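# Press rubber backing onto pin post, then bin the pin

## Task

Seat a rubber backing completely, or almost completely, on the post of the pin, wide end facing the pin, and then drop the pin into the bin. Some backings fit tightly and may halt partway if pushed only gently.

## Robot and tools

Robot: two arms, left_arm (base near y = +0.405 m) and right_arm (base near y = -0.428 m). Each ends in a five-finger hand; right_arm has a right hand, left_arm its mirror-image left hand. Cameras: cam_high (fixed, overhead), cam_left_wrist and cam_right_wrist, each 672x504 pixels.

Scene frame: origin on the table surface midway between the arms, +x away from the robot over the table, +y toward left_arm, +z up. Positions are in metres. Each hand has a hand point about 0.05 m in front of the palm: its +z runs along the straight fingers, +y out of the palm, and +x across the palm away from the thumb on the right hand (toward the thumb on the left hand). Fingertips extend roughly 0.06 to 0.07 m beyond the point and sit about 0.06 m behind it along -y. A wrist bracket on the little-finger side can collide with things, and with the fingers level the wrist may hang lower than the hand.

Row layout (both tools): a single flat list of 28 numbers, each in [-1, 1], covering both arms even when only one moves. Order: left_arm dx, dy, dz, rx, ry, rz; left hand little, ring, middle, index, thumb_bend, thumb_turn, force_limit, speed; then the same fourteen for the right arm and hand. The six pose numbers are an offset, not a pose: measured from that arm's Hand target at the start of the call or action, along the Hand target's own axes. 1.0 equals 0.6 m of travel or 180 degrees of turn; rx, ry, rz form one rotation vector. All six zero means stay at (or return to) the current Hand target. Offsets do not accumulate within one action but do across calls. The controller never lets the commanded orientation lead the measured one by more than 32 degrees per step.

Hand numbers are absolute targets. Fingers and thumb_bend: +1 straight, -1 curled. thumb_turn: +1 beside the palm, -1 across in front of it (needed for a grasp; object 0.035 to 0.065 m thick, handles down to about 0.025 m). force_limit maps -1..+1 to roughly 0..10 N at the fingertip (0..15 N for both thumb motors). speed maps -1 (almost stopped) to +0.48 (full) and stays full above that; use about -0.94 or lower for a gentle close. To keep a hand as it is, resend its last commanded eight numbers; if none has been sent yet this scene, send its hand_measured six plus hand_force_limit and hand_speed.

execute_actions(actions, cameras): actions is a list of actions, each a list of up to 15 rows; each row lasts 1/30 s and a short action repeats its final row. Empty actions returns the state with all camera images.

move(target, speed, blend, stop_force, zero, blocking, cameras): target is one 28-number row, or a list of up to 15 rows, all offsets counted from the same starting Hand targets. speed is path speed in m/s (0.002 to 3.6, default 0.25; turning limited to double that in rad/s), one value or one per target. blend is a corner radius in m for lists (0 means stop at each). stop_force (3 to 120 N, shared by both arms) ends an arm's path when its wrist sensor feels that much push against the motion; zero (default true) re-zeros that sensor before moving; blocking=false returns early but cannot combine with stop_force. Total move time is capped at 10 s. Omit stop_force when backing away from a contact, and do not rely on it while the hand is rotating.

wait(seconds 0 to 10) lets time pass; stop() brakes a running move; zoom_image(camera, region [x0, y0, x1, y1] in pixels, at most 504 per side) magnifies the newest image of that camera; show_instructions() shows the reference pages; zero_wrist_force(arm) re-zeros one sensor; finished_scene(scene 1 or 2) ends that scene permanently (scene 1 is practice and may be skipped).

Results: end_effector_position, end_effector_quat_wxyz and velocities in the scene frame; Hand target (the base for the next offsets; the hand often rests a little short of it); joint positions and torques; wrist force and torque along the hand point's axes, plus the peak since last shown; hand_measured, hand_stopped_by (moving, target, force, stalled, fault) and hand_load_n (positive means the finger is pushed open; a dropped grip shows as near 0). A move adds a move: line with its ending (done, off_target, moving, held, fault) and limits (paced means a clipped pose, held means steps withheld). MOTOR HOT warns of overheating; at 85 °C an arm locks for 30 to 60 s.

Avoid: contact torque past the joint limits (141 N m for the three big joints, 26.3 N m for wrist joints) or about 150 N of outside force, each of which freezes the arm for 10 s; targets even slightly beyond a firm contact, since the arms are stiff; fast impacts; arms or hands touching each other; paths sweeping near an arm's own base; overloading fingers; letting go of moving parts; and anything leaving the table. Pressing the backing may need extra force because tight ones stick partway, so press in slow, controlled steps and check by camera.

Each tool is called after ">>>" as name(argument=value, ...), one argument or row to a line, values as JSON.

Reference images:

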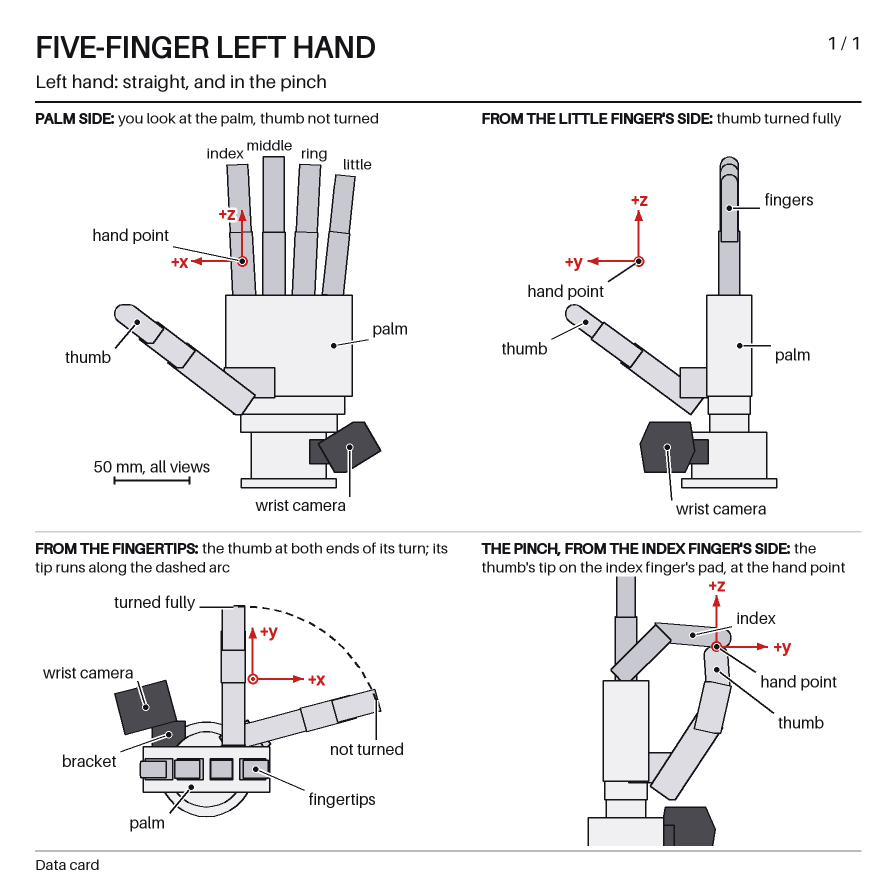

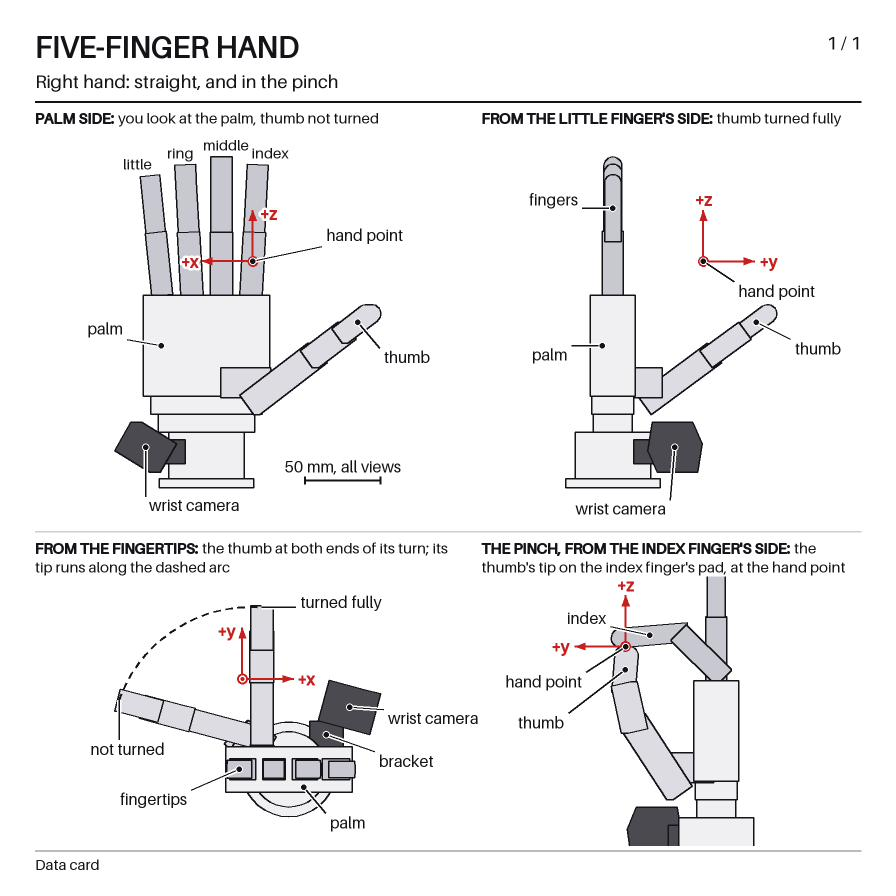

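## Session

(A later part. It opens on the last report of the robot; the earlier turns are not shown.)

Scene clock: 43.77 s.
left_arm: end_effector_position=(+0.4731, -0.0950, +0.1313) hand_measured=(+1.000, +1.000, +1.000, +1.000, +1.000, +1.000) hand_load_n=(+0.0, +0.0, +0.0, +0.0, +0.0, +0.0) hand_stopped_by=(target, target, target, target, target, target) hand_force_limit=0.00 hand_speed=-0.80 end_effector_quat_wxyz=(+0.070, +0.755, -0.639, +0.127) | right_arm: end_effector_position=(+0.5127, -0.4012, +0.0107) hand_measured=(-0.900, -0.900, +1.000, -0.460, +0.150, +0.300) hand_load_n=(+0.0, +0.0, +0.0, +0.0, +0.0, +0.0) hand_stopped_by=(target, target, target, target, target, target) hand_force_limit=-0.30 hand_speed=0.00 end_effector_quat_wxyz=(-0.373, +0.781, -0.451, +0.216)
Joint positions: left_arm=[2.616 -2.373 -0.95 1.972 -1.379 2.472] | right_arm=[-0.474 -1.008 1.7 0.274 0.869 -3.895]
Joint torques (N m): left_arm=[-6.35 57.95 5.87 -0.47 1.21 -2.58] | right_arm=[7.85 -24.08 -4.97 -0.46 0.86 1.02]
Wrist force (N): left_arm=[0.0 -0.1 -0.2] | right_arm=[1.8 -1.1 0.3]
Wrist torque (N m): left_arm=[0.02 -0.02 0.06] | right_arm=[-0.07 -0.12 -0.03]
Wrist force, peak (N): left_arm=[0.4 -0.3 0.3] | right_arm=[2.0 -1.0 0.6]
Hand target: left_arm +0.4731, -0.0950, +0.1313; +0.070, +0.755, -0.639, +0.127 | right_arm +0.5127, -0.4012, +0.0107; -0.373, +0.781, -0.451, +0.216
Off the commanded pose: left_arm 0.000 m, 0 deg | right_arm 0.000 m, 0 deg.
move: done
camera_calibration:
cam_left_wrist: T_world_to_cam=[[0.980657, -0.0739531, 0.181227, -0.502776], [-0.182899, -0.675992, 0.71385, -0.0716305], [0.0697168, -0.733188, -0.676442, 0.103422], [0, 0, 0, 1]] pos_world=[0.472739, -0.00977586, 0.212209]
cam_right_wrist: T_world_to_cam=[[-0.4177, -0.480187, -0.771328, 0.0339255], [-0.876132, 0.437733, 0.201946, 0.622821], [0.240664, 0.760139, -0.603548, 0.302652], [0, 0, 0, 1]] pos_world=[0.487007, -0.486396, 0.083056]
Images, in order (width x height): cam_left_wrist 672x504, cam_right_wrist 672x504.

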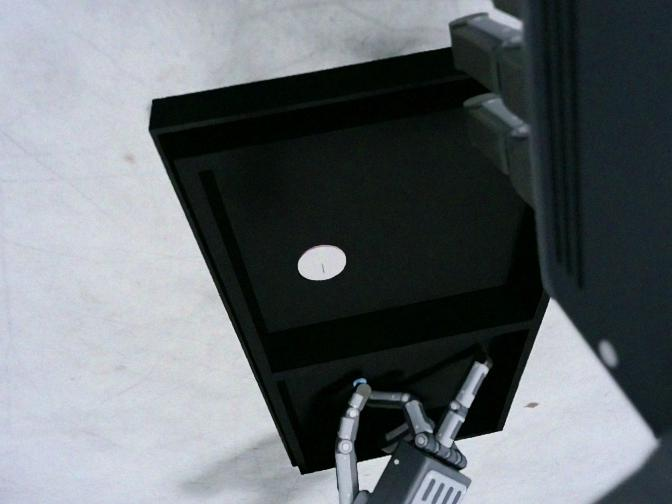

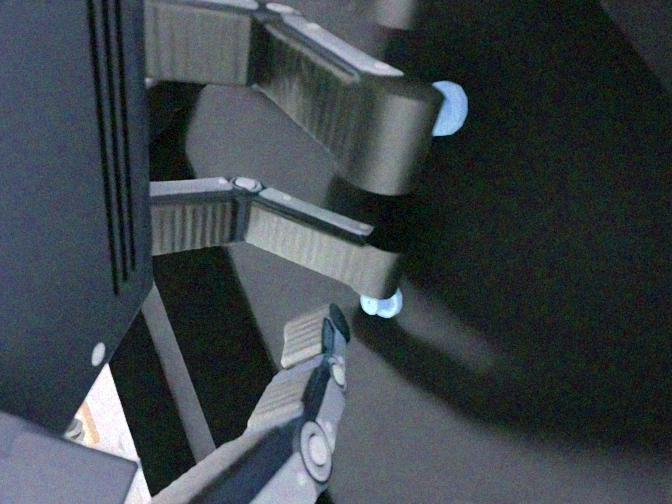

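>>> move(
  target=[0,0,0,0,0,0,1,1,1,1,1,1,0,-0.8,0,0.0091,0.0073,0,0,0,-0.9,-0.9,1,-0.46,0.15,0.3,-0.3,0],
  speed=0.012,
  stop_force=3,
  cameras=["cam_left_wrist","cam_right_wrist"],
)

>>> zoom_image(
  camera="cam_right_wrist",
  region=[280, 220, 440, 380],
)

Scene clock: 45.97 s.
left_arm: end_effector_position=(+0.4731, -0.0950, +0.1313) hand_measured=(+1.000, +1.000, +1.000, +1.000, +1.000, +1.000) hand_load_n=(+0.0, +0.0, +0.0, +0.0, +0.0, +0.0) hand_stopped_by=(target, target, target, target, target, target) hand_force_limit=0.00 hand_speed=-0.80 end_effector_quat_wxyz=(+0.070, +0.755, -0.639, +0.127) | right_arm: end_effector_position=(+0.5126, -0.4012, +0.0069) hand_measured=(-0.900, -0.900, +1.000, -0.460, +0.150, +0.300) hand_load_n=(+0.0, +0.0, +0.0, -1.0, +0.0, +0.0) hand_stopped_by=(target, target, target, target, target, target) hand_force_limit=-0.30 hand_speed=0.00 end_effector_quat_wxyz=(-0.373, +0.781, -0.451, +0.216)
Joint positions: left_arm=[2.616 -2.373 -0.95 1.972 -1.379 2.472] | right_arm=[-0.474 -1.002 1.703 0.266 0.869 -3.895]
Joint torques (N m): left_arm=[-5.64 58.05 6.26 -0.45 1.24 -2.5] | right_arm=[3.94 -49.83 -21.86 3.55 0.24 -0.67]
Wrist force (N): left_arm=[0.1 -0.1 0.1] | right_arm=[1.5 -4.0 -0.4]
Wrist torque (N m): left_arm=[0.01 -0.01 0.07] | right_arm=[-0.18 -0.11 -0.07]
Wrist force, peak (N): left_arm=[0.2 -0.2 0.3] | right_arm=[1.2 -12.0 -1.1]
Hand target: left_arm +0.4731, -0.0950, +0.1313; +0.070, +0.755, -0.639, +0.127 | right_arm +0.5126, -0.4012, +0.0069; -0.373, +0.781, -0.451, +0.216 (not the last commanded pose)
Off the commanded pose: left_arm 0.000 m, 0 deg | right_arm 0.003 m, 0 deg.
move: contact (right_arm)
camera_calibration:
cam_left_wrist: T_world_to_cam=[[0.980657, -0.0739531, 0.181227, -0.502776], [-0.182899, -0.675992, 0.71385, -0.0716305], [0.0697168, -0.733188, -0.676442, 0.103422], [0, 0, 0, 1]] pos_world=[0.472739, -0.00977586, 0.212209]
cam_right_wrist: T_world_to_cam=[[-0.41771, -0.480219, -0.771303, 0.0309044], [-0.876153, 0.437666, 0.201999, 0.623582], [0.24057, 0.760157, -0.603563, 0.300353], [0, 0, 0, 1]] pos_world=[0.487007, -0.486396, 0.0791558]
Images, in order (width x height): cam_left_wrist 672x504, cam_right_wrist 672x504.

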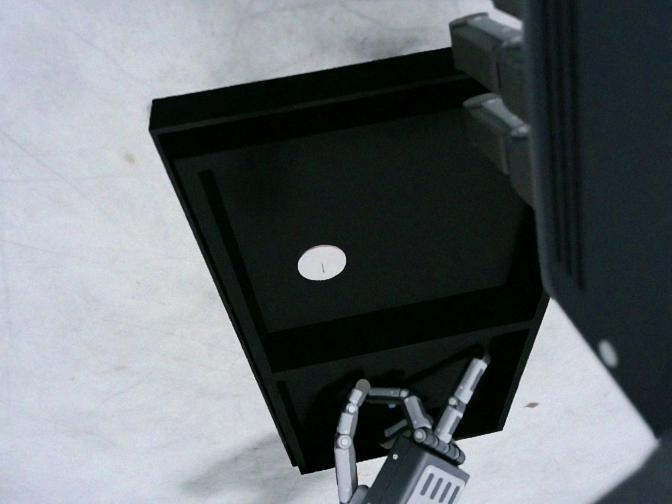

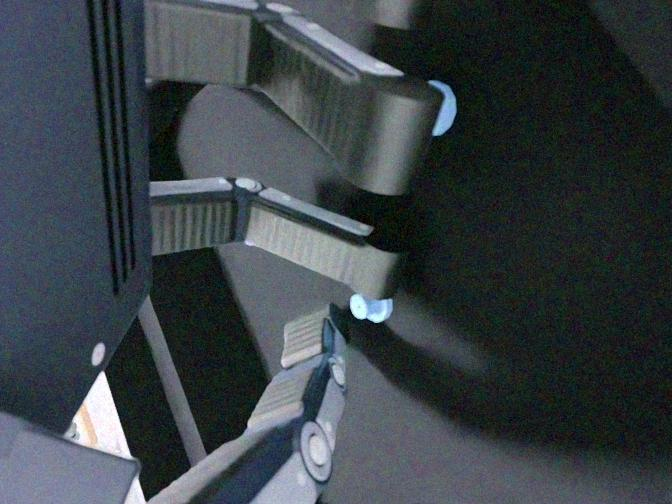

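Scaled by 3.150 from the camera's 672x504 image, which has a finer 960x720 frame.

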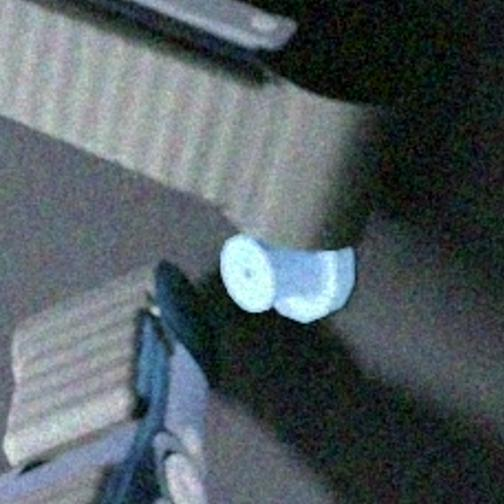

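>>> move(
  target=[
    [0,0,0,0,0,0,1,1,1,1,1,1,0,-0.8,-0.0025,-0.003,-0.0024,0,0,0,-0.9,-0.9,1,-0.46,0.15,0.3,-0.3,0],
    [0,0,0,0,0,0,1,1,1,1,1,1,0,-0.8,-0.0025,-0.003,-0.0024,0,0,0,-0.9,-0.9,1,-0.46,0.15,-0.4,-0.3,-0.85],
  ],
  speed=0.02,
  cameras=["cam_left_wrist","cam_right_wrist"],
)

>>> zoom_image(
  camera="cam_right_wrist",
  region=[280, 220, 440, 380],
)

>>> zoom_image(
  camera="cam_left_wrist",
  region=[310, 340, 430, 430],
)

Scene clock: 49.20 s.
left_arm: end_effector_position=(+0.4731, -0.0950, +0.1313) hand_measured=(+1.000, +1.000, +1.000, +1.000, +1.000, +1.000) hand_load_n=(+0.0, +0.0, +0.0, +0.0, +0.0, +0.0) hand_stopped_by=(target, target, target, target, target, target) hand_force_limit=0.00 hand_speed=-0.80 end_effector_quat_wxyz=(+0.070, +0.755, -0.639, +0.127) | right_arm: end_effector_position=(+0.5119, -0.3999, +0.0092) hand_measured=(-0.900, -0.900, +1.000, -0.460, +0.150, -0.088) hand_load_n=(+0.5, +0.0, +0.0, +0.0, +1.0, +6.5) hand_stopped_by=(target, target, target, target, target, force) hand_force_limit=-0.30 hand_speed=-0.85 end_effector_quat_wxyz=(-0.373, +0.781, -0.451, +0.216)
Joint positions: left_arm=[2.616 -2.373 -0.95 1.972 -1.379 2.472] | right_arm=[-0.473 -1.007 1.705 0.268 0.87 -3.893]
Joint torques (N m): left_arm=[-4.95 58.33 6.19 -0.47 1.07 -2.35] | right_arm=[7.42 -48.36 -5.31 2.46 1.01 0.94]
Wrist force (N): left_arm=[0.3 -0.2 0.0] | right_arm=[0.3 -3.7 -0.6]
Wrist torque (N m): left_arm=[0.00 -0.04 0.08] | right_arm=[-0.14 -0.14 -0.12]
Wrist force, peak (N): left_arm=[0.3 -0.2 0.3] | right_arm=[1.7 -4.2 -0.5]
Hand target: left_arm +0.4731, -0.0950, +0.1313; +0.070, +0.755, -0.639, +0.127 | right_arm +0.5119, -0.3999, +0.0092; -0.373, +0.781, -0.451, +0.216
Off the commanded pose: left_arm 0.000 m, 0 deg | right_arm 0.000 m, 0 deg.
move: done
camera_calibration:
cam_left_wrist: T_world_to_cam=[[0.980657, -0.0739531, 0.181227, -0.502776], [-0.182899, -0.675992, 0.71385, -0.0716305], [0.0697168, -0.733188, -0.676442, 0.103422], [0, 0, 0, 1]] pos_world=[0.472739, -0.00977586, 0.212209]
cam_right_wrist: T_world_to_cam=[[-0.417777, -0.480185, -0.771288, 0.0330163], [-0.876121, 0.437703, 0.202059, 0.621845], [0.240569, 0.760157, -0.603562, 0.300946], [0, 0, 0, 1]] pos_world=[0.486207, -0.485096, 0.0814557]
Images, in order (width x height): cam_left_wrist 672x504, cam_right_wrist 672x504.

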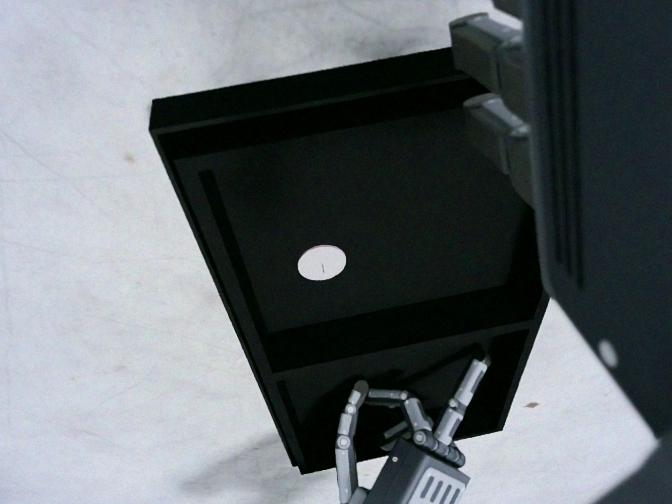

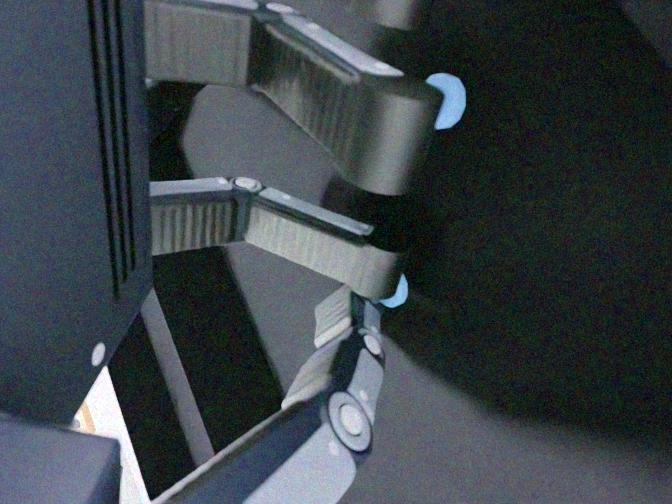

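Scaled by 3.150 from the camera's 672x504 image, which has a finer 960x720 frame.

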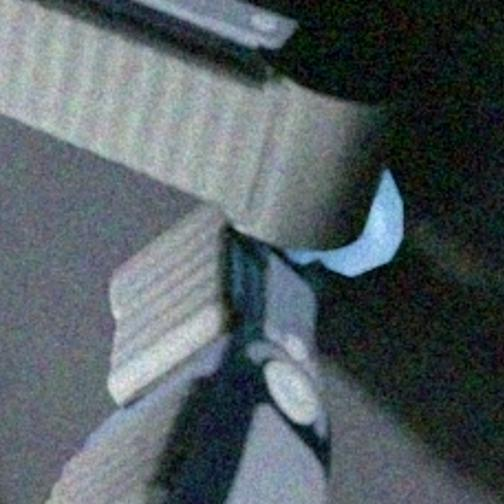

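Scaled by 4.200 from the camera's 672x504 image, which has a finer 960x720 frame.

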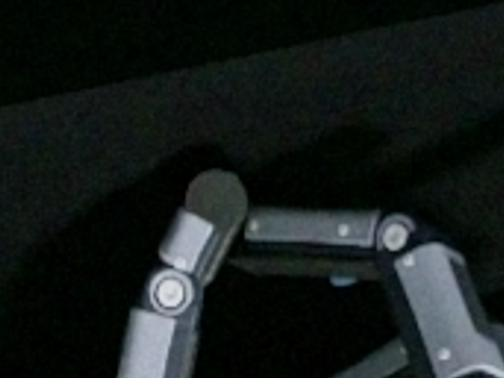

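>>> move(
  target=[0,0,0,0,0,0,1,1,1,1,1,1,0,-0.8,0,-0.0777,-0.0629,0,0,0,-0.9,-0.9,1,-0.46,0.15,-0.4,-0.3,-0.85],
  speed=0.06,
  cameras=["cam_left_wrist","cam_right_wrist"],
)

>>> zoom_image(
  camera="cam_right_wrist",
  region=[280, 220, 440, 380],
)

>>> zoom_image(
  camera="cam_left_wrist",
  region=[310, 380, 430, 470],
)

Scene clock: 51.27 s.
left_arm: end_effector_position=(+0.4731, -0.0950, +0.1313) hand_measured=(+1.000, +1.000, +1.000, +1.000, +1.000, +1.000) hand_load_n=(+0.0, +0.0, +0.0, +0.0, +0.0, +0.0) hand_stopped_by=(target, target, target, target, target, target) hand_force_limit=0.00 hand_speed=-0.80 end_effector_quat_wxyz=(+0.070, +0.755, -0.639, +0.127) | right_arm: end_effector_position=(+0.5118, -0.3998, +0.0690) hand_measured=(-0.900, -0.900, +1.000, -0.460, +0.150, -0.088) hand_load_n=(+0.0, +0.0, +0.0, +0.0, +2.5, +5.5) hand_stopped_by=(target, target, target, target, target, force) hand_force_limit=-0.30 hand_speed=-0.85 end_effector_quat_wxyz=(-0.373, +0.781, -0.451, +0.216)
Joint positions: left_arm=[2.616 -2.373 -0.95 1.972 -1.379 2.472] | right_arm=[-0.472 -1.091 1.655 0.401 0.87 -3.893]
Joint torques (N m): left_arm=[-4.09 58.66 6.07 -0.45 1.32 -2.33] | right_arm=[-5.55 -50.39 -23.4 3.37 -1.17 -1.42]
Wrist force (N): left_arm=[-0.2 0.1 0.3] | right_arm=[1.8 -1.0 0.5]
Wrist torque (N m): left_arm=[0.03 0.04 0.05] | right_arm=[-0.08 -0.14 -0.09]
Wrist force, peak (N): left_arm=[0.5 -0.3 0.1] | right_arm=[0.3 -4.2 -0.8]
Hand target: left_arm +0.4731, -0.0950, +0.1313; +0.070, +0.755, -0.639, +0.127 | right_arm +0.5118, -0.3998, +0.0692; -0.373, +0.781, -0.451, +0.216
Off the commanded pose: left_arm 0.000 m, 0 deg | right_arm 0.000 m, 0 deg.
move: done
camera_calibration:
cam_left_wrist: T_world_to_cam=[[0.980657, -0.0739531, 0.181227, -0.502776], [-0.182899, -0.675992, 0.71385, -0.0716305], [0.0697168, -0.733188, -0.676442, 0.103422], [0, 0, 0, 1]] pos_world=[0.472739, -0.00977586, 0.212209]
cam_right_wrist: T_world_to_cam=[[-0.41771, -0.480219, -0.771303, 0.0791696], [-0.876153, 0.437666, 0.201999, 0.609748], [0.24057, 0.760157, -0.603563, 0.337099], [0, 0, 0, 1]] pos_world=[0.486207, -0.485096, 0.141356]
Images, in order (width x height): cam_left_wrist 672x504, cam_right_wrist 672x504.

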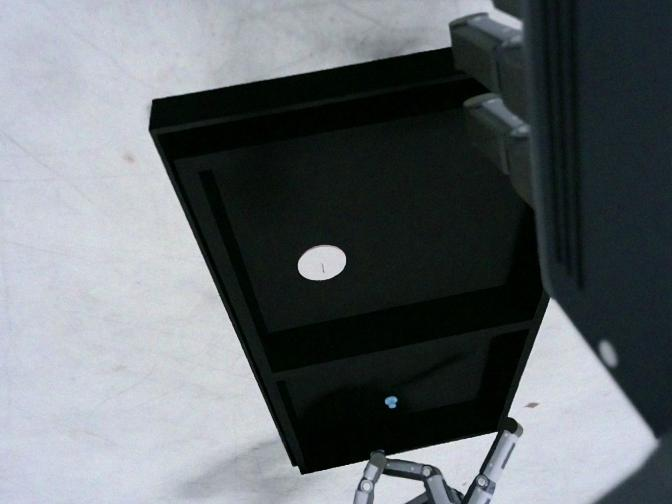

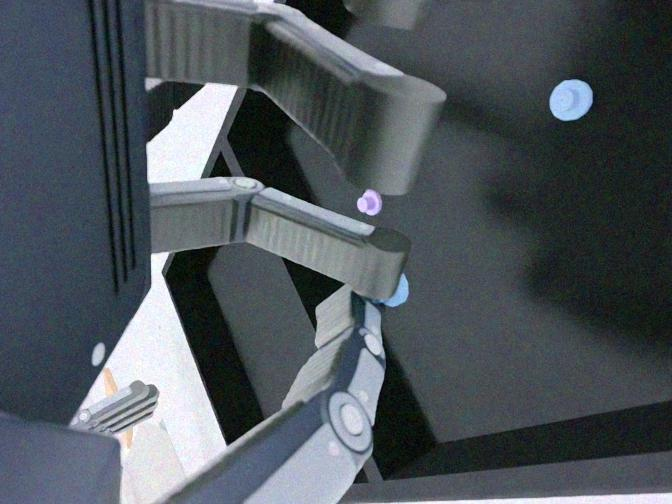

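Scaled by 3.150 from the camera's 672x504 image, which has a finer 960x720 frame.

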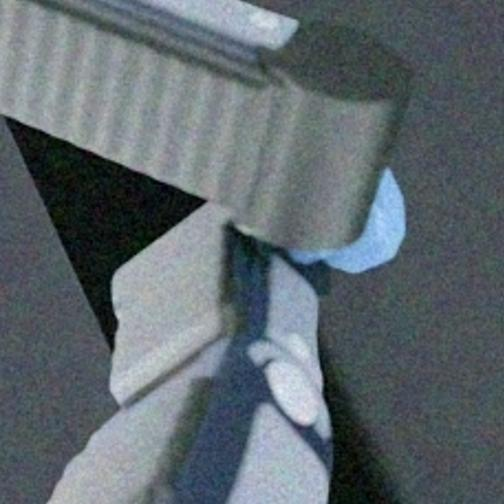

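Scaled by 4.200 from the camera's 672x504 image, which has a finer 960x720 frame.

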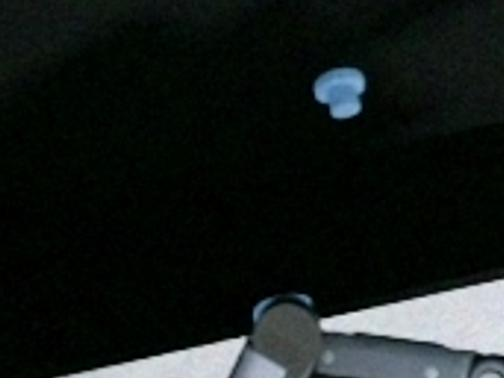

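>>> zoom_image(
  camera="cam_left_wrist",
  region=[282, 228, 362, 298],
)

Scaled by 6.300 from the camera's 672x504 image, which has a finer 960x720 frame.

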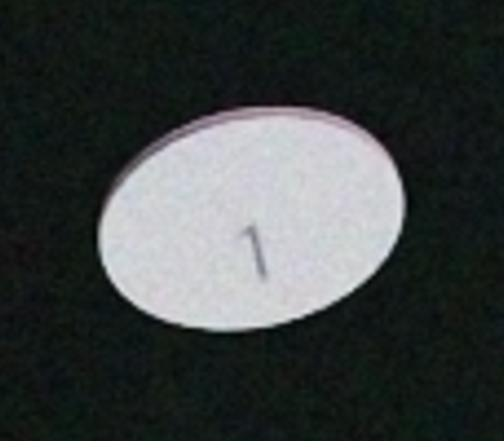

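>>> execute_actions(
  actions=[],
)

Scene clock: 57.27 s.
left_arm: end_effector_position=(+0.4731, -0.0950, +0.1313) hand_measured=(+1.000, +1.000, +1.000, +1.000, +1.000, +1.000) hand_load_n=(+0.0, +0.0, +0.0, +0.0, +0.0, +0.0) hand_stopped_by=(target, target, target, target, target, target) hand_force_limit=0.00 hand_speed=-0.80 end_effector_quat_wxyz=(+0.070, +0.755, -0.639, +0.127) | right_arm: end_effector_position=(+0.5118, -0.3998, +0.0692) hand_measured=(-0.900, -0.900, +1.000, -0.460, +0.150, -0.088) hand_load_n=(+0.0, +0.0, +0.0, +0.5, +2.0, +5.5) hand_stopped_by=(target, target, target, target, target, force) hand_force_limit=-0.30 hand_speed=-0.85 end_effector_quat_wxyz=(-0.373, +0.781, -0.451, +0.216)
Joint positions: left_arm=[2.616 -2.373 -0.95 1.972 -1.379 2.472] | right_arm=[-0.473 -1.091 1.655 0.402 0.87 -3.893]
Joint velocities: within noise
Joint torques (N m): left_arm=[-4.52 58.14 7.35 -0.55 1.09 -2.26] | right_arm=[-8.01 -49.21 -24.93 3.49 -2.4 -1.4]
Wrist force (N): left_arm=[0.2 -0.5 0.2] | right_arm=[2.0 -0.8 0.6]
Wrist torque (N m): left_arm=[-0.05 -0.03 0.08] | right_arm=[-0.06 -0.17 -0.07]
Wrist force, peak (N): left_arm=[0.2 -0.5 0.2] | right_arm=[1.9 -1.4 0.5]
Hand target: left_arm +0.4731, -0.0950, +0.1313; +0.070, +0.755, -0.639, +0.127 | right_arm +0.5118, -0.3998, +0.0692; -0.373, +0.781, -0.451, +0.216
Off the commanded pose: left_arm 0.000 m, 0 deg | right_arm 0.000 m, 0 deg.
camera_calibration:
cam_left_wrist: T_world_to_cam=[[0.980657, -0.0739531, 0.181227, -0.502776], [-0.182899, -0.675992, 0.71385, -0.0716305], [0.0697168, -0.733188, -0.676442, 0.103422], [0, 0, 0, 1]] pos_world=[0.472739, -0.00977586, 0.212209]
cam_right_wrist: T_world_to_cam=[[-0.4177, -0.480187, -0.771328, 0.0792611], [-0.876132, 0.437733, 0.201946, 0.609758], [0.240664, 0.760139, -0.603548, 0.337103], [0, 0, 0, 1]] pos_world=[0.486207, -0.485096, 0.141456]

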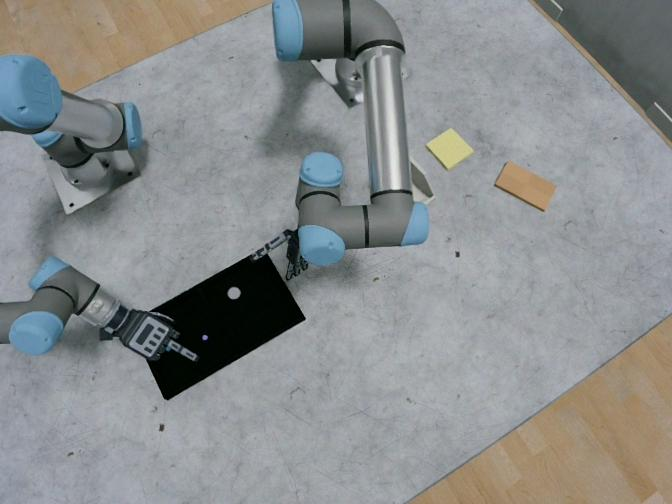

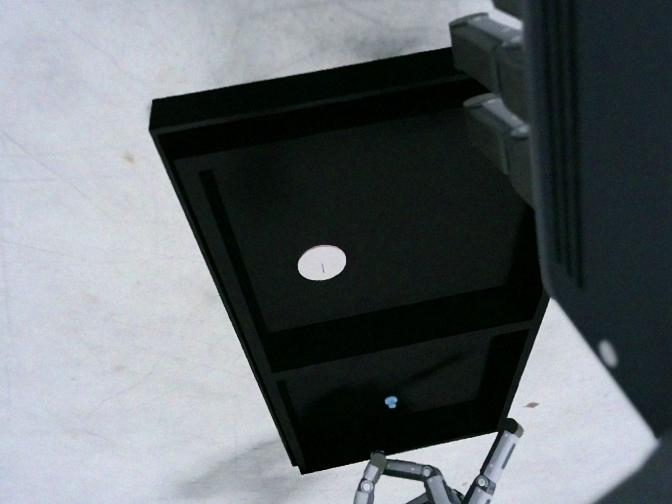

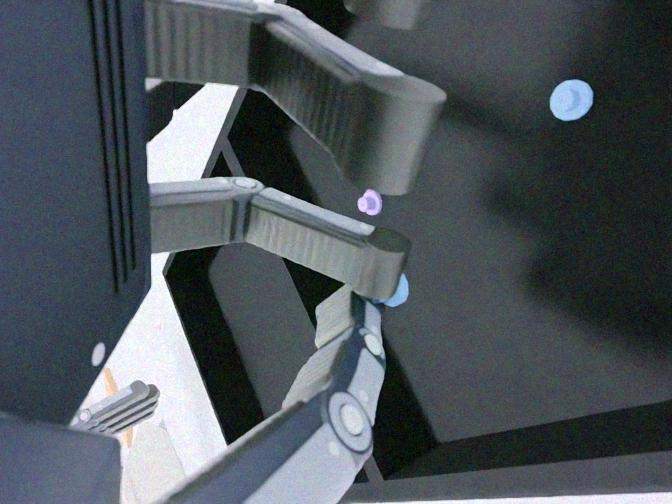

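>>> zoom_image(
  camera="cam_left_wrist",
  region=[320, 390, 440, 490],
)

>>> zoom_image(
  camera="cam_right_wrist",
  region=[290, 180, 470, 330],
)

Scaled by 4.200 from the camera's 672x504 image, which has a finer 960x720 frame.

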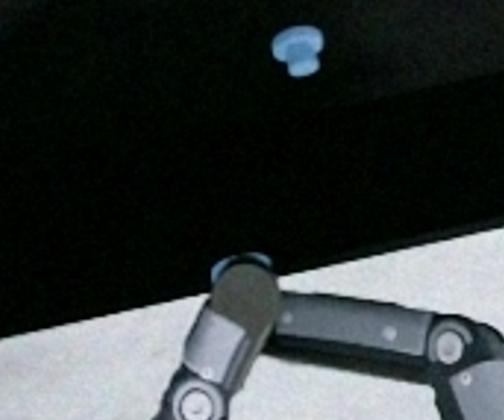

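Scaled by 2.800 from the camera's 672x504 image, which has a finer 960x720 frame.

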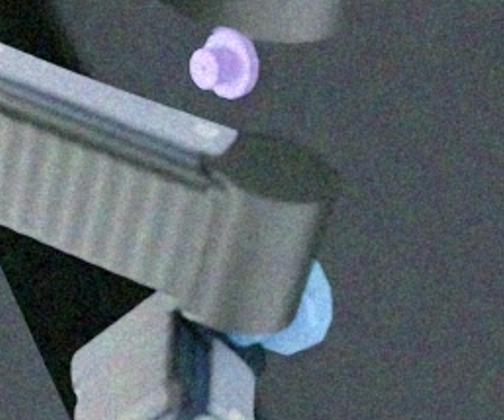

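>>> move(
  target=[0,0,0,0,0,0,1,1,1,1,1,1,0,-0.8,-0.2458,-0.0835,0.0745,0,-0.1295,-0.1048,-0.9,-0.9,1,-0.46,0.15,-0.4,-0.3,-0.85],
  speed=0.2,
  cameras=["cam_high","cam_left_wrist","cam_right_wrist"],
)

Scene clock: 66.83 s.
left_arm: end_effector_position=(+0.4731, -0.0950, +0.1313) hand_measured=(+1.000, +1.000, +1.000, +1.000, +1.000, +1.000) hand_load_n=(+0.0, +0.0, +0.0, +0.0, +0.0, +0.0) hand_stopped_by=(target, target, target, target, target, target) hand_force_limit=0.00 hand_speed=-0.80 end_effector_quat_wxyz=(+0.070, +0.755, -0.639, +0.127) | right_arm: end_effector_position=(+0.4957, -0.2391, +0.0799) hand_measured=(-0.900, -0.900, +1.000, -0.460, +0.150, -0.088) hand_load_n=(+0.5, +0.0, +0.0, +0.0, +2.0, +5.5) hand_stopped_by=(target, target, target, target, target, force) hand_force_limit=-0.30 hand_speed=-0.85 end_effector_quat_wxyz=(-0.416, +0.872, -0.234, +0.112)
Joint positions: left_arm=[2.616 -2.373 -0.95 1.972 -1.379 2.472] | right_arm=[-0.205 -0.961 1.464 0.679 0.747 -4.204]
Joint torques (N m): left_arm=[-2.77 57.61 6.83 -0.49 1.08 -2.17] | right_arm=[9.43 -27.39 -22.71 3.99 -2.56 -1.41]
Wrist force (N): left_arm=[0.1 -0.3 0.0] | right_arm=[1.8 -1.0 0.0]
Wrist torque (N m): left_arm=[-0.02 -0.02 0.07] | right_arm=[0.03 -0.15 0.00]
Wrist force, peak (N): left_arm=[0.5 -0.3 0.0] | right_arm=[2.4 -1.1 0.4]
Hand target: left_arm +0.4731, -0.0950, +0.1313; +0.070, +0.755, -0.639, +0.127 | right_arm +0.4957, -0.2390, +0.0799; -0.416, +0.872, -0.234, +0.112
Off the commanded pose: left_arm 0.000 m, 0 deg | right_arm 0.000 m, 0 deg.
move: done
camera_calibration:
cam_left_wrist: T_world_to_cam=[[0.980657, -0.0739531, 0.181227, -0.502776], [-0.182899, -0.675992, 0.71385, -0.0716305], [0.0697168, -0.733188, -0.676442, 0.103422], [0, 0, 0, 1]] pos_world=[0.472739, -0.00977586, 0.212209]
cam_right_wrist: T_world_to_cam=[[-0.122249, -0.624997, -0.770996, -0.0231459], [-0.977647, -0.0580579, 0.202079, 0.454753], [-0.171061, 0.778465, -0.603929, 0.433821], [0, 0, 0, 1]] pos_world=[0.515968, -0.325779, 0.152256]

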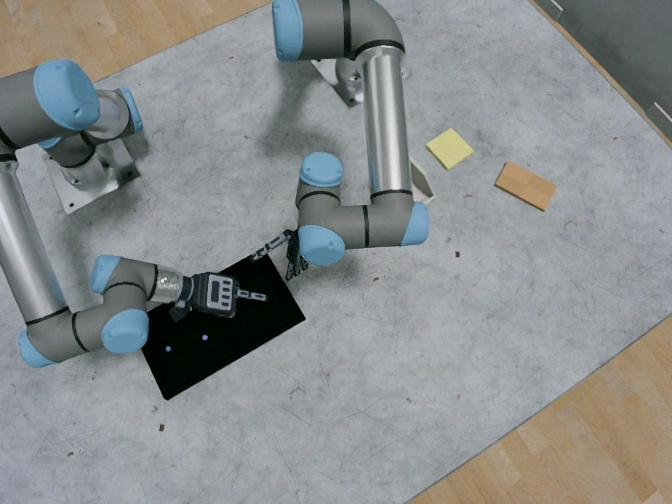

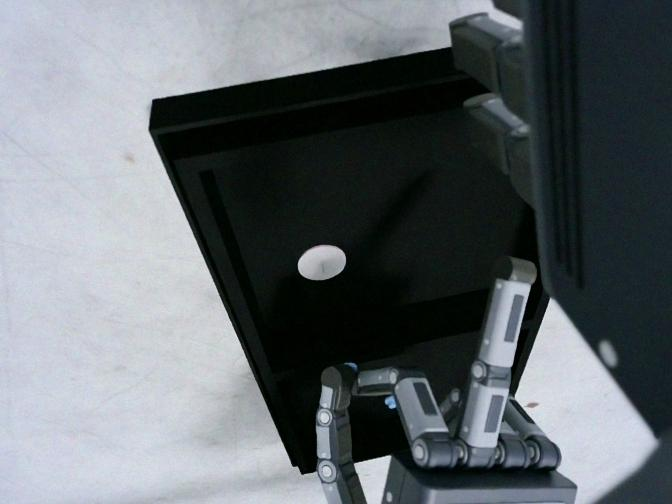

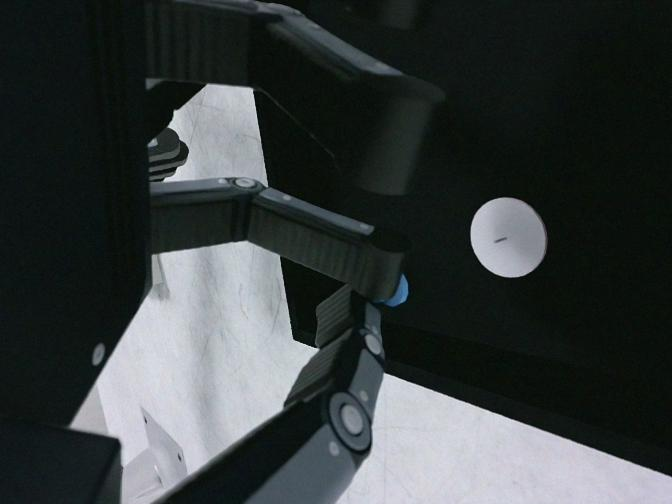

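>>> zoom_image(
  camera="cam_left_wrist",
  region=[310, 340, 390, 410],
)

>>> zoom_image(
  camera="cam_left_wrist",
  region=[282, 228, 362, 298],
)

>>> zoom_image(
  camera="cam_right_wrist",
  region=[340, 180, 560, 330],
)

Scaled by 6.300 from the camera's 672x504 image, which has a finer 960x720 frame.

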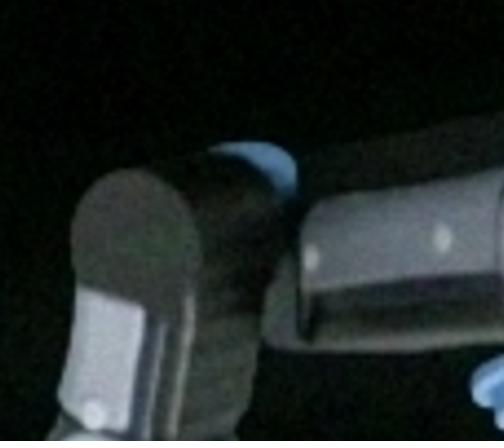

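Scaled by 6.300 from the camera's 672x504 image, which has a finer 960x720 frame.

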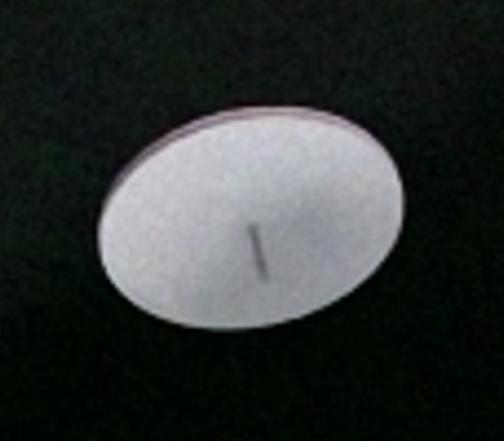

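Scaled by 2.291 from the camera's 672x504 image, which has a finer 960x720 frame.

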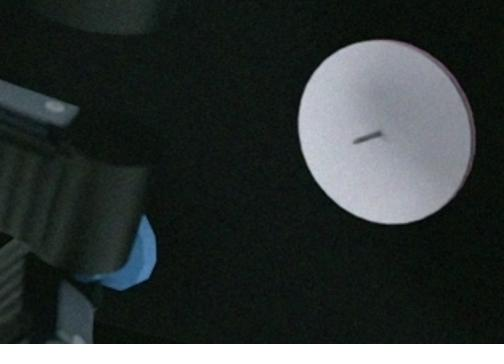

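>>> move(
  target=[0,0,0,0,0,0,1,1,1,1,1,1,0,-0.8,-0.0065,0.0533,0.0532,0,0,0,-0.9,-0.9,1,-0.46,0.15,-0.4,-0.3,-0.85],
  speed=0.1,
  cameras=["cam_left_wrist","cam_right_wrist"],
)

>>> zoom_image(
  camera="cam_left_wrist",
  region=[290, 240, 390, 340],
)

>>> zoom_image(
  camera="cam_right_wrist",
  region=[360, 220, 480, 320],
)

Scene clock: 71.07 s.
left_arm: end_effector_position=(+0.4731, -0.0950, +0.1313) hand_measured=(+1.000, +1.000, +1.000, +1.000, +1.000, +1.000) hand_load_n=(+0.0, +0.0, +0.0, +0.0, +0.0, +0.0) hand_stopped_by=(target, target, target, target, target, target) hand_force_limit=0.00 hand_speed=-0.80 end_effector_quat_wxyz=(+0.070, +0.755, -0.639, +0.127) | right_arm: end_effector_position=(+0.4947, -0.2330, +0.0352) hand_measured=(-0.900, -0.900, +1.000, -0.460, +0.150, -0.088) hand_load_n=(+0.0, +0.0, +0.0, +0.5, +2.0, +5.0) hand_stopped_by=(target, target, target, target, target, force) hand_force_limit=-0.30 hand_speed=-0.85 end_effector_quat_wxyz=(-0.416, +0.872, -0.234, +0.112)
Joint positions: left_arm=[2.616 -2.373 -0.95 1.972 -1.379 2.472] | right_arm=[-0.194 -0.909 1.503 0.577 0.752 -4.189]
Joint torques (N m): left_arm=[-2.06 57.66 7.3 -0.51 1.2 -2.08] | right_arm=[9.54 -29.49 -6.38 0.09 0.78 1.41]
Wrist force (N): left_arm=[0.2 0.1 0.0] | right_arm=[1.8 -1.1 0.2]
Wrist torque (N m): left_arm=[0.04 -0.04 0.07] | right_arm=[-0.01 -0.15 -0.13]
Wrist force, peak (N): left_arm=[0.2 -0.5 0.1] | right_arm=[1.9 -1.3 -0.1]
Hand target: left_arm +0.4731, -0.0950, +0.1313; +0.070, +0.755, -0.639, +0.127 | right_arm +0.4947, -0.2330, +0.0350; -0.416, +0.872, -0.234, +0.112
Off the commanded pose: left_arm 0.000 m, 0 deg | right_arm 0.000 m, 0 deg.
move: done
camera_calibration:
cam_left_wrist: T_world_to_cam=[[0.980657, -0.0739531, 0.181227, -0.502776], [-0.182899, -0.675992, 0.71385, -0.0716305], [0.0697168, -0.733188, -0.676442, 0.103422], [0, 0, 0, 1]] pos_world=[0.472739, -0.00977586, 0.212209]
cam_right_wrist: T_world_to_cam=[[-0.12186, -0.625071, -0.770997, -0.0542062], [-0.977608, -0.0586762, 0.202087, 0.463063], [-0.171558, 0.778359, -0.603924, 0.402083], [0, 0, 0, 1]] pos_world=[0.515069, -0.319677, 0.107456]
Images, in order (width x height): cam_left_wrist 672x504, cam_right_wrist 672x504.

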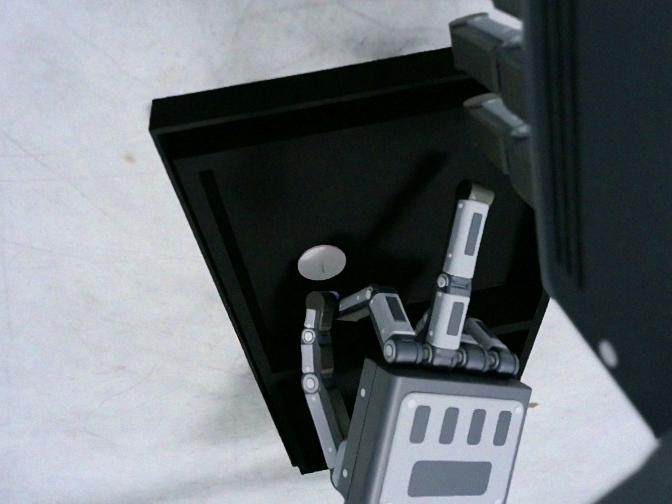

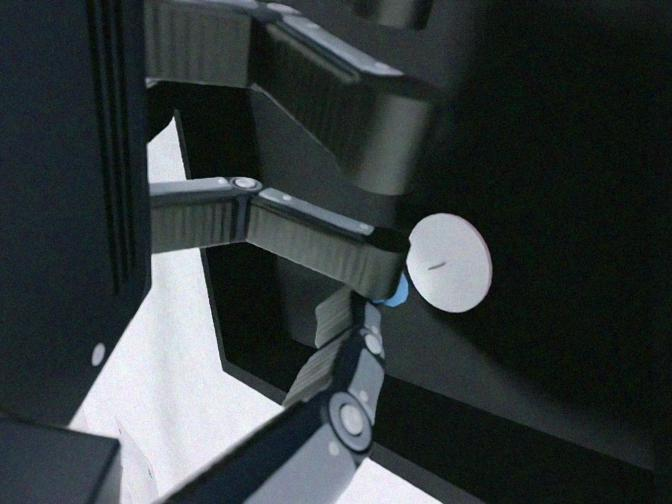

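Scaled by 5.040 from the camera's 672x504 image, which has a finer 960x720 frame.

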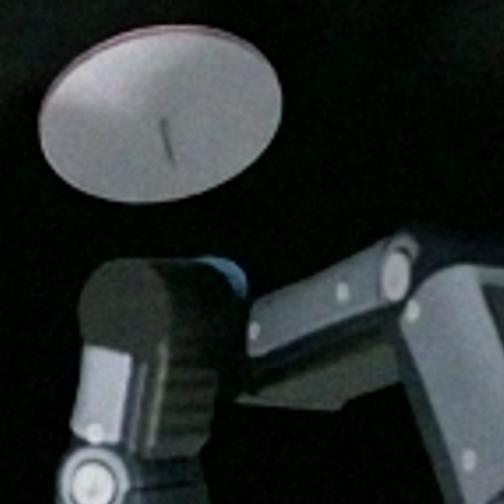

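Scaled by 4.200 from the camera's 672x504 image, which has a finer 960x720 frame.

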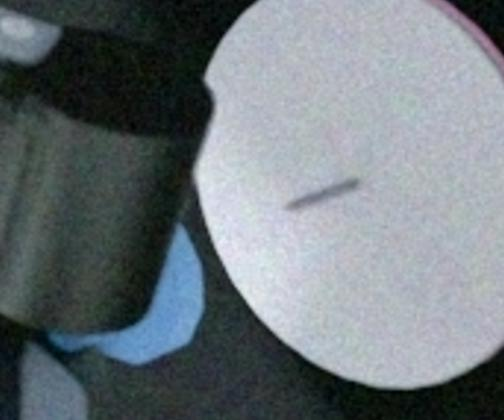

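>>> move(
  target=[0,0,0,0,0,0,1,1,1,1,1,1,0,-0.8,-0.0040,0.0117,0.0152,0,0,0,-0.9,-0.9,1,-0.46,0.15,-0.4,-0.3,-0.85],
  speed=0.05,
  cameras=["cam_left_wrist","cam_right_wrist"],
)

>>> zoom_image(
  camera="cam_left_wrist",
  region=[282, 233, 362, 313],
)

>>> zoom_image(
  camera="cam_right_wrist",
  region=[370, 240, 470, 320],
)

Scene clock: 73.77 s.
left_arm: end_effector_position=(+0.4731, -0.0950, +0.1313) hand_measured=(+1.000, +1.000, +1.000, +1.000, +1.000, +1.000) hand_load_n=(+0.0, +0.0, +0.0, +0.0, +0.0, +0.0) hand_stopped_by=(target, target, target, target, target, target) hand_force_limit=0.00 hand_speed=-0.80 end_effector_quat_wxyz=(+0.070, +0.755, -0.639, +0.127) | right_arm: end_effector_position=(+0.4940, -0.2295, +0.0239) hand_measured=(-0.900, -0.900, +1.000, -0.460, +0.150, -0.088) hand_load_n=(+0.0, +0.0, +0.0, +0.5, +2.0, +5.5) hand_stopped_by=(target, target, target, target, target, force) hand_force_limit=-0.30 hand_speed=-0.85 end_effector_quat_wxyz=(-0.416, +0.872, -0.234, +0.112)
Joint positions: left_arm=[2.616 -2.373 -0.95 1.972 -1.379 2.472] | right_arm=[-0.187 -0.896 1.512 0.548 0.754 -4.18]
Joint torques (N m): left_arm=[-1.4 58.41 6.5 -0.57 1.02 -2.01] | right_arm=[10.62 -29.99 -5.37 0.13 0.74 1.58]
Wrist force (N): left_arm=[0.2 0.0 -0.2] | right_arm=[1.9 -1.0 0.3]
Wrist torque (N m): left_arm=[0.04 -0.05 0.07] | right_arm=[-0.01 -0.16 -0.14]
Wrist force, peak (N): left_arm=[0.5 -0.2 0.1] | right_arm=[2.0 -1.3 0.3]
Hand target: left_arm +0.4731, -0.0950, +0.1313; +0.070, +0.755, -0.639, +0.127 | right_arm +0.4939, -0.2295, +0.0238; -0.416, +0.872, -0.234, +0.112
Off the commanded pose: left_arm 0.000 m, 0 deg | right_arm 0.000 m, 0 deg.
move: done
camera_calibration:
cam_left_wrist: T_world_to_cam=[[0.980657, -0.0739531, 0.181227, -0.502776], [-0.182899, -0.675992, 0.71385, -0.0716305], [0.0697168, -0.733188, -0.676442, 0.103422], [0, 0, 0, 1]] pos_world=[0.472739, -0.00977586, 0.212209]
cam_right_wrist: T_world_to_cam=[[-0.12186, -0.625071, -0.770997, -0.060739], [-0.977608, -0.0586762, 0.202087, 0.464847], [-0.171558, 0.778359, -0.603924, 0.392475], [0, 0, 0, 1]] pos_world=[0.514369, -0.316177, 0.0962559]
Images, in order (width x height): cam_left_wrist 672x504, cam_right_wrist 672x504.

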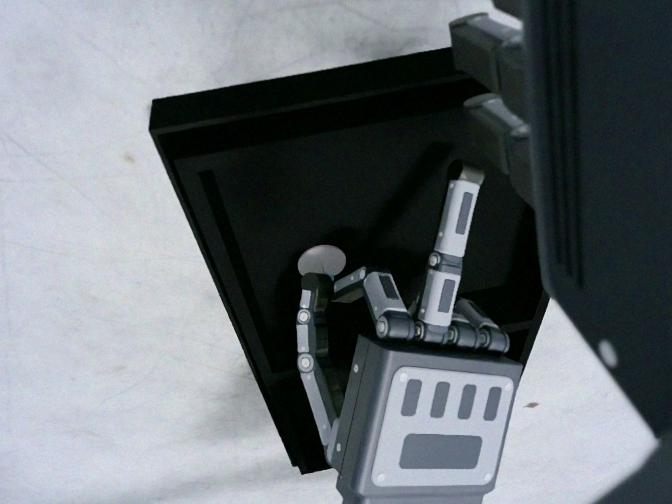

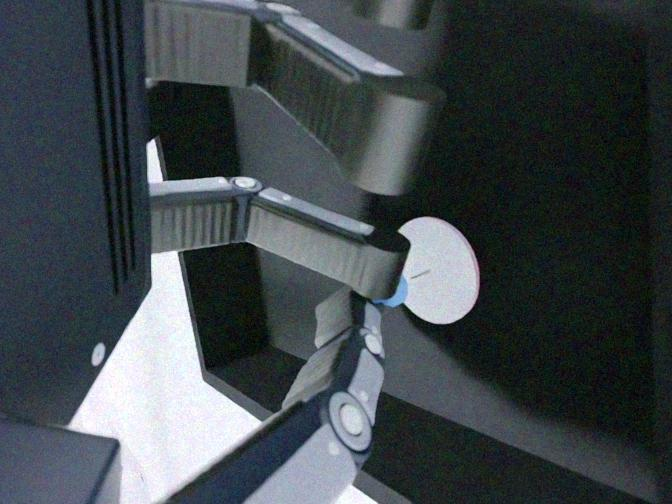

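Scaled by 6.300 from the camera's 672x504 image, which has a finer 960x720 frame.

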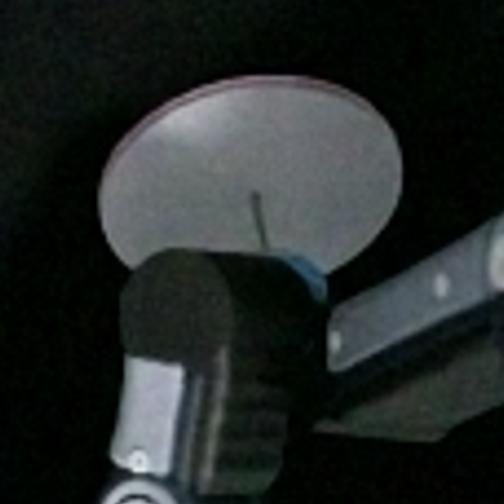

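Scaled by 5.040 from the camera's 672x504 image, which has a finer 960x720 frame.

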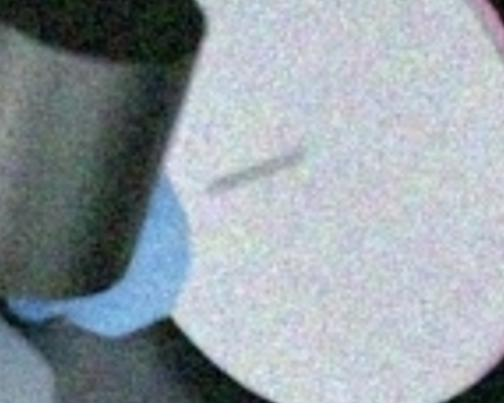

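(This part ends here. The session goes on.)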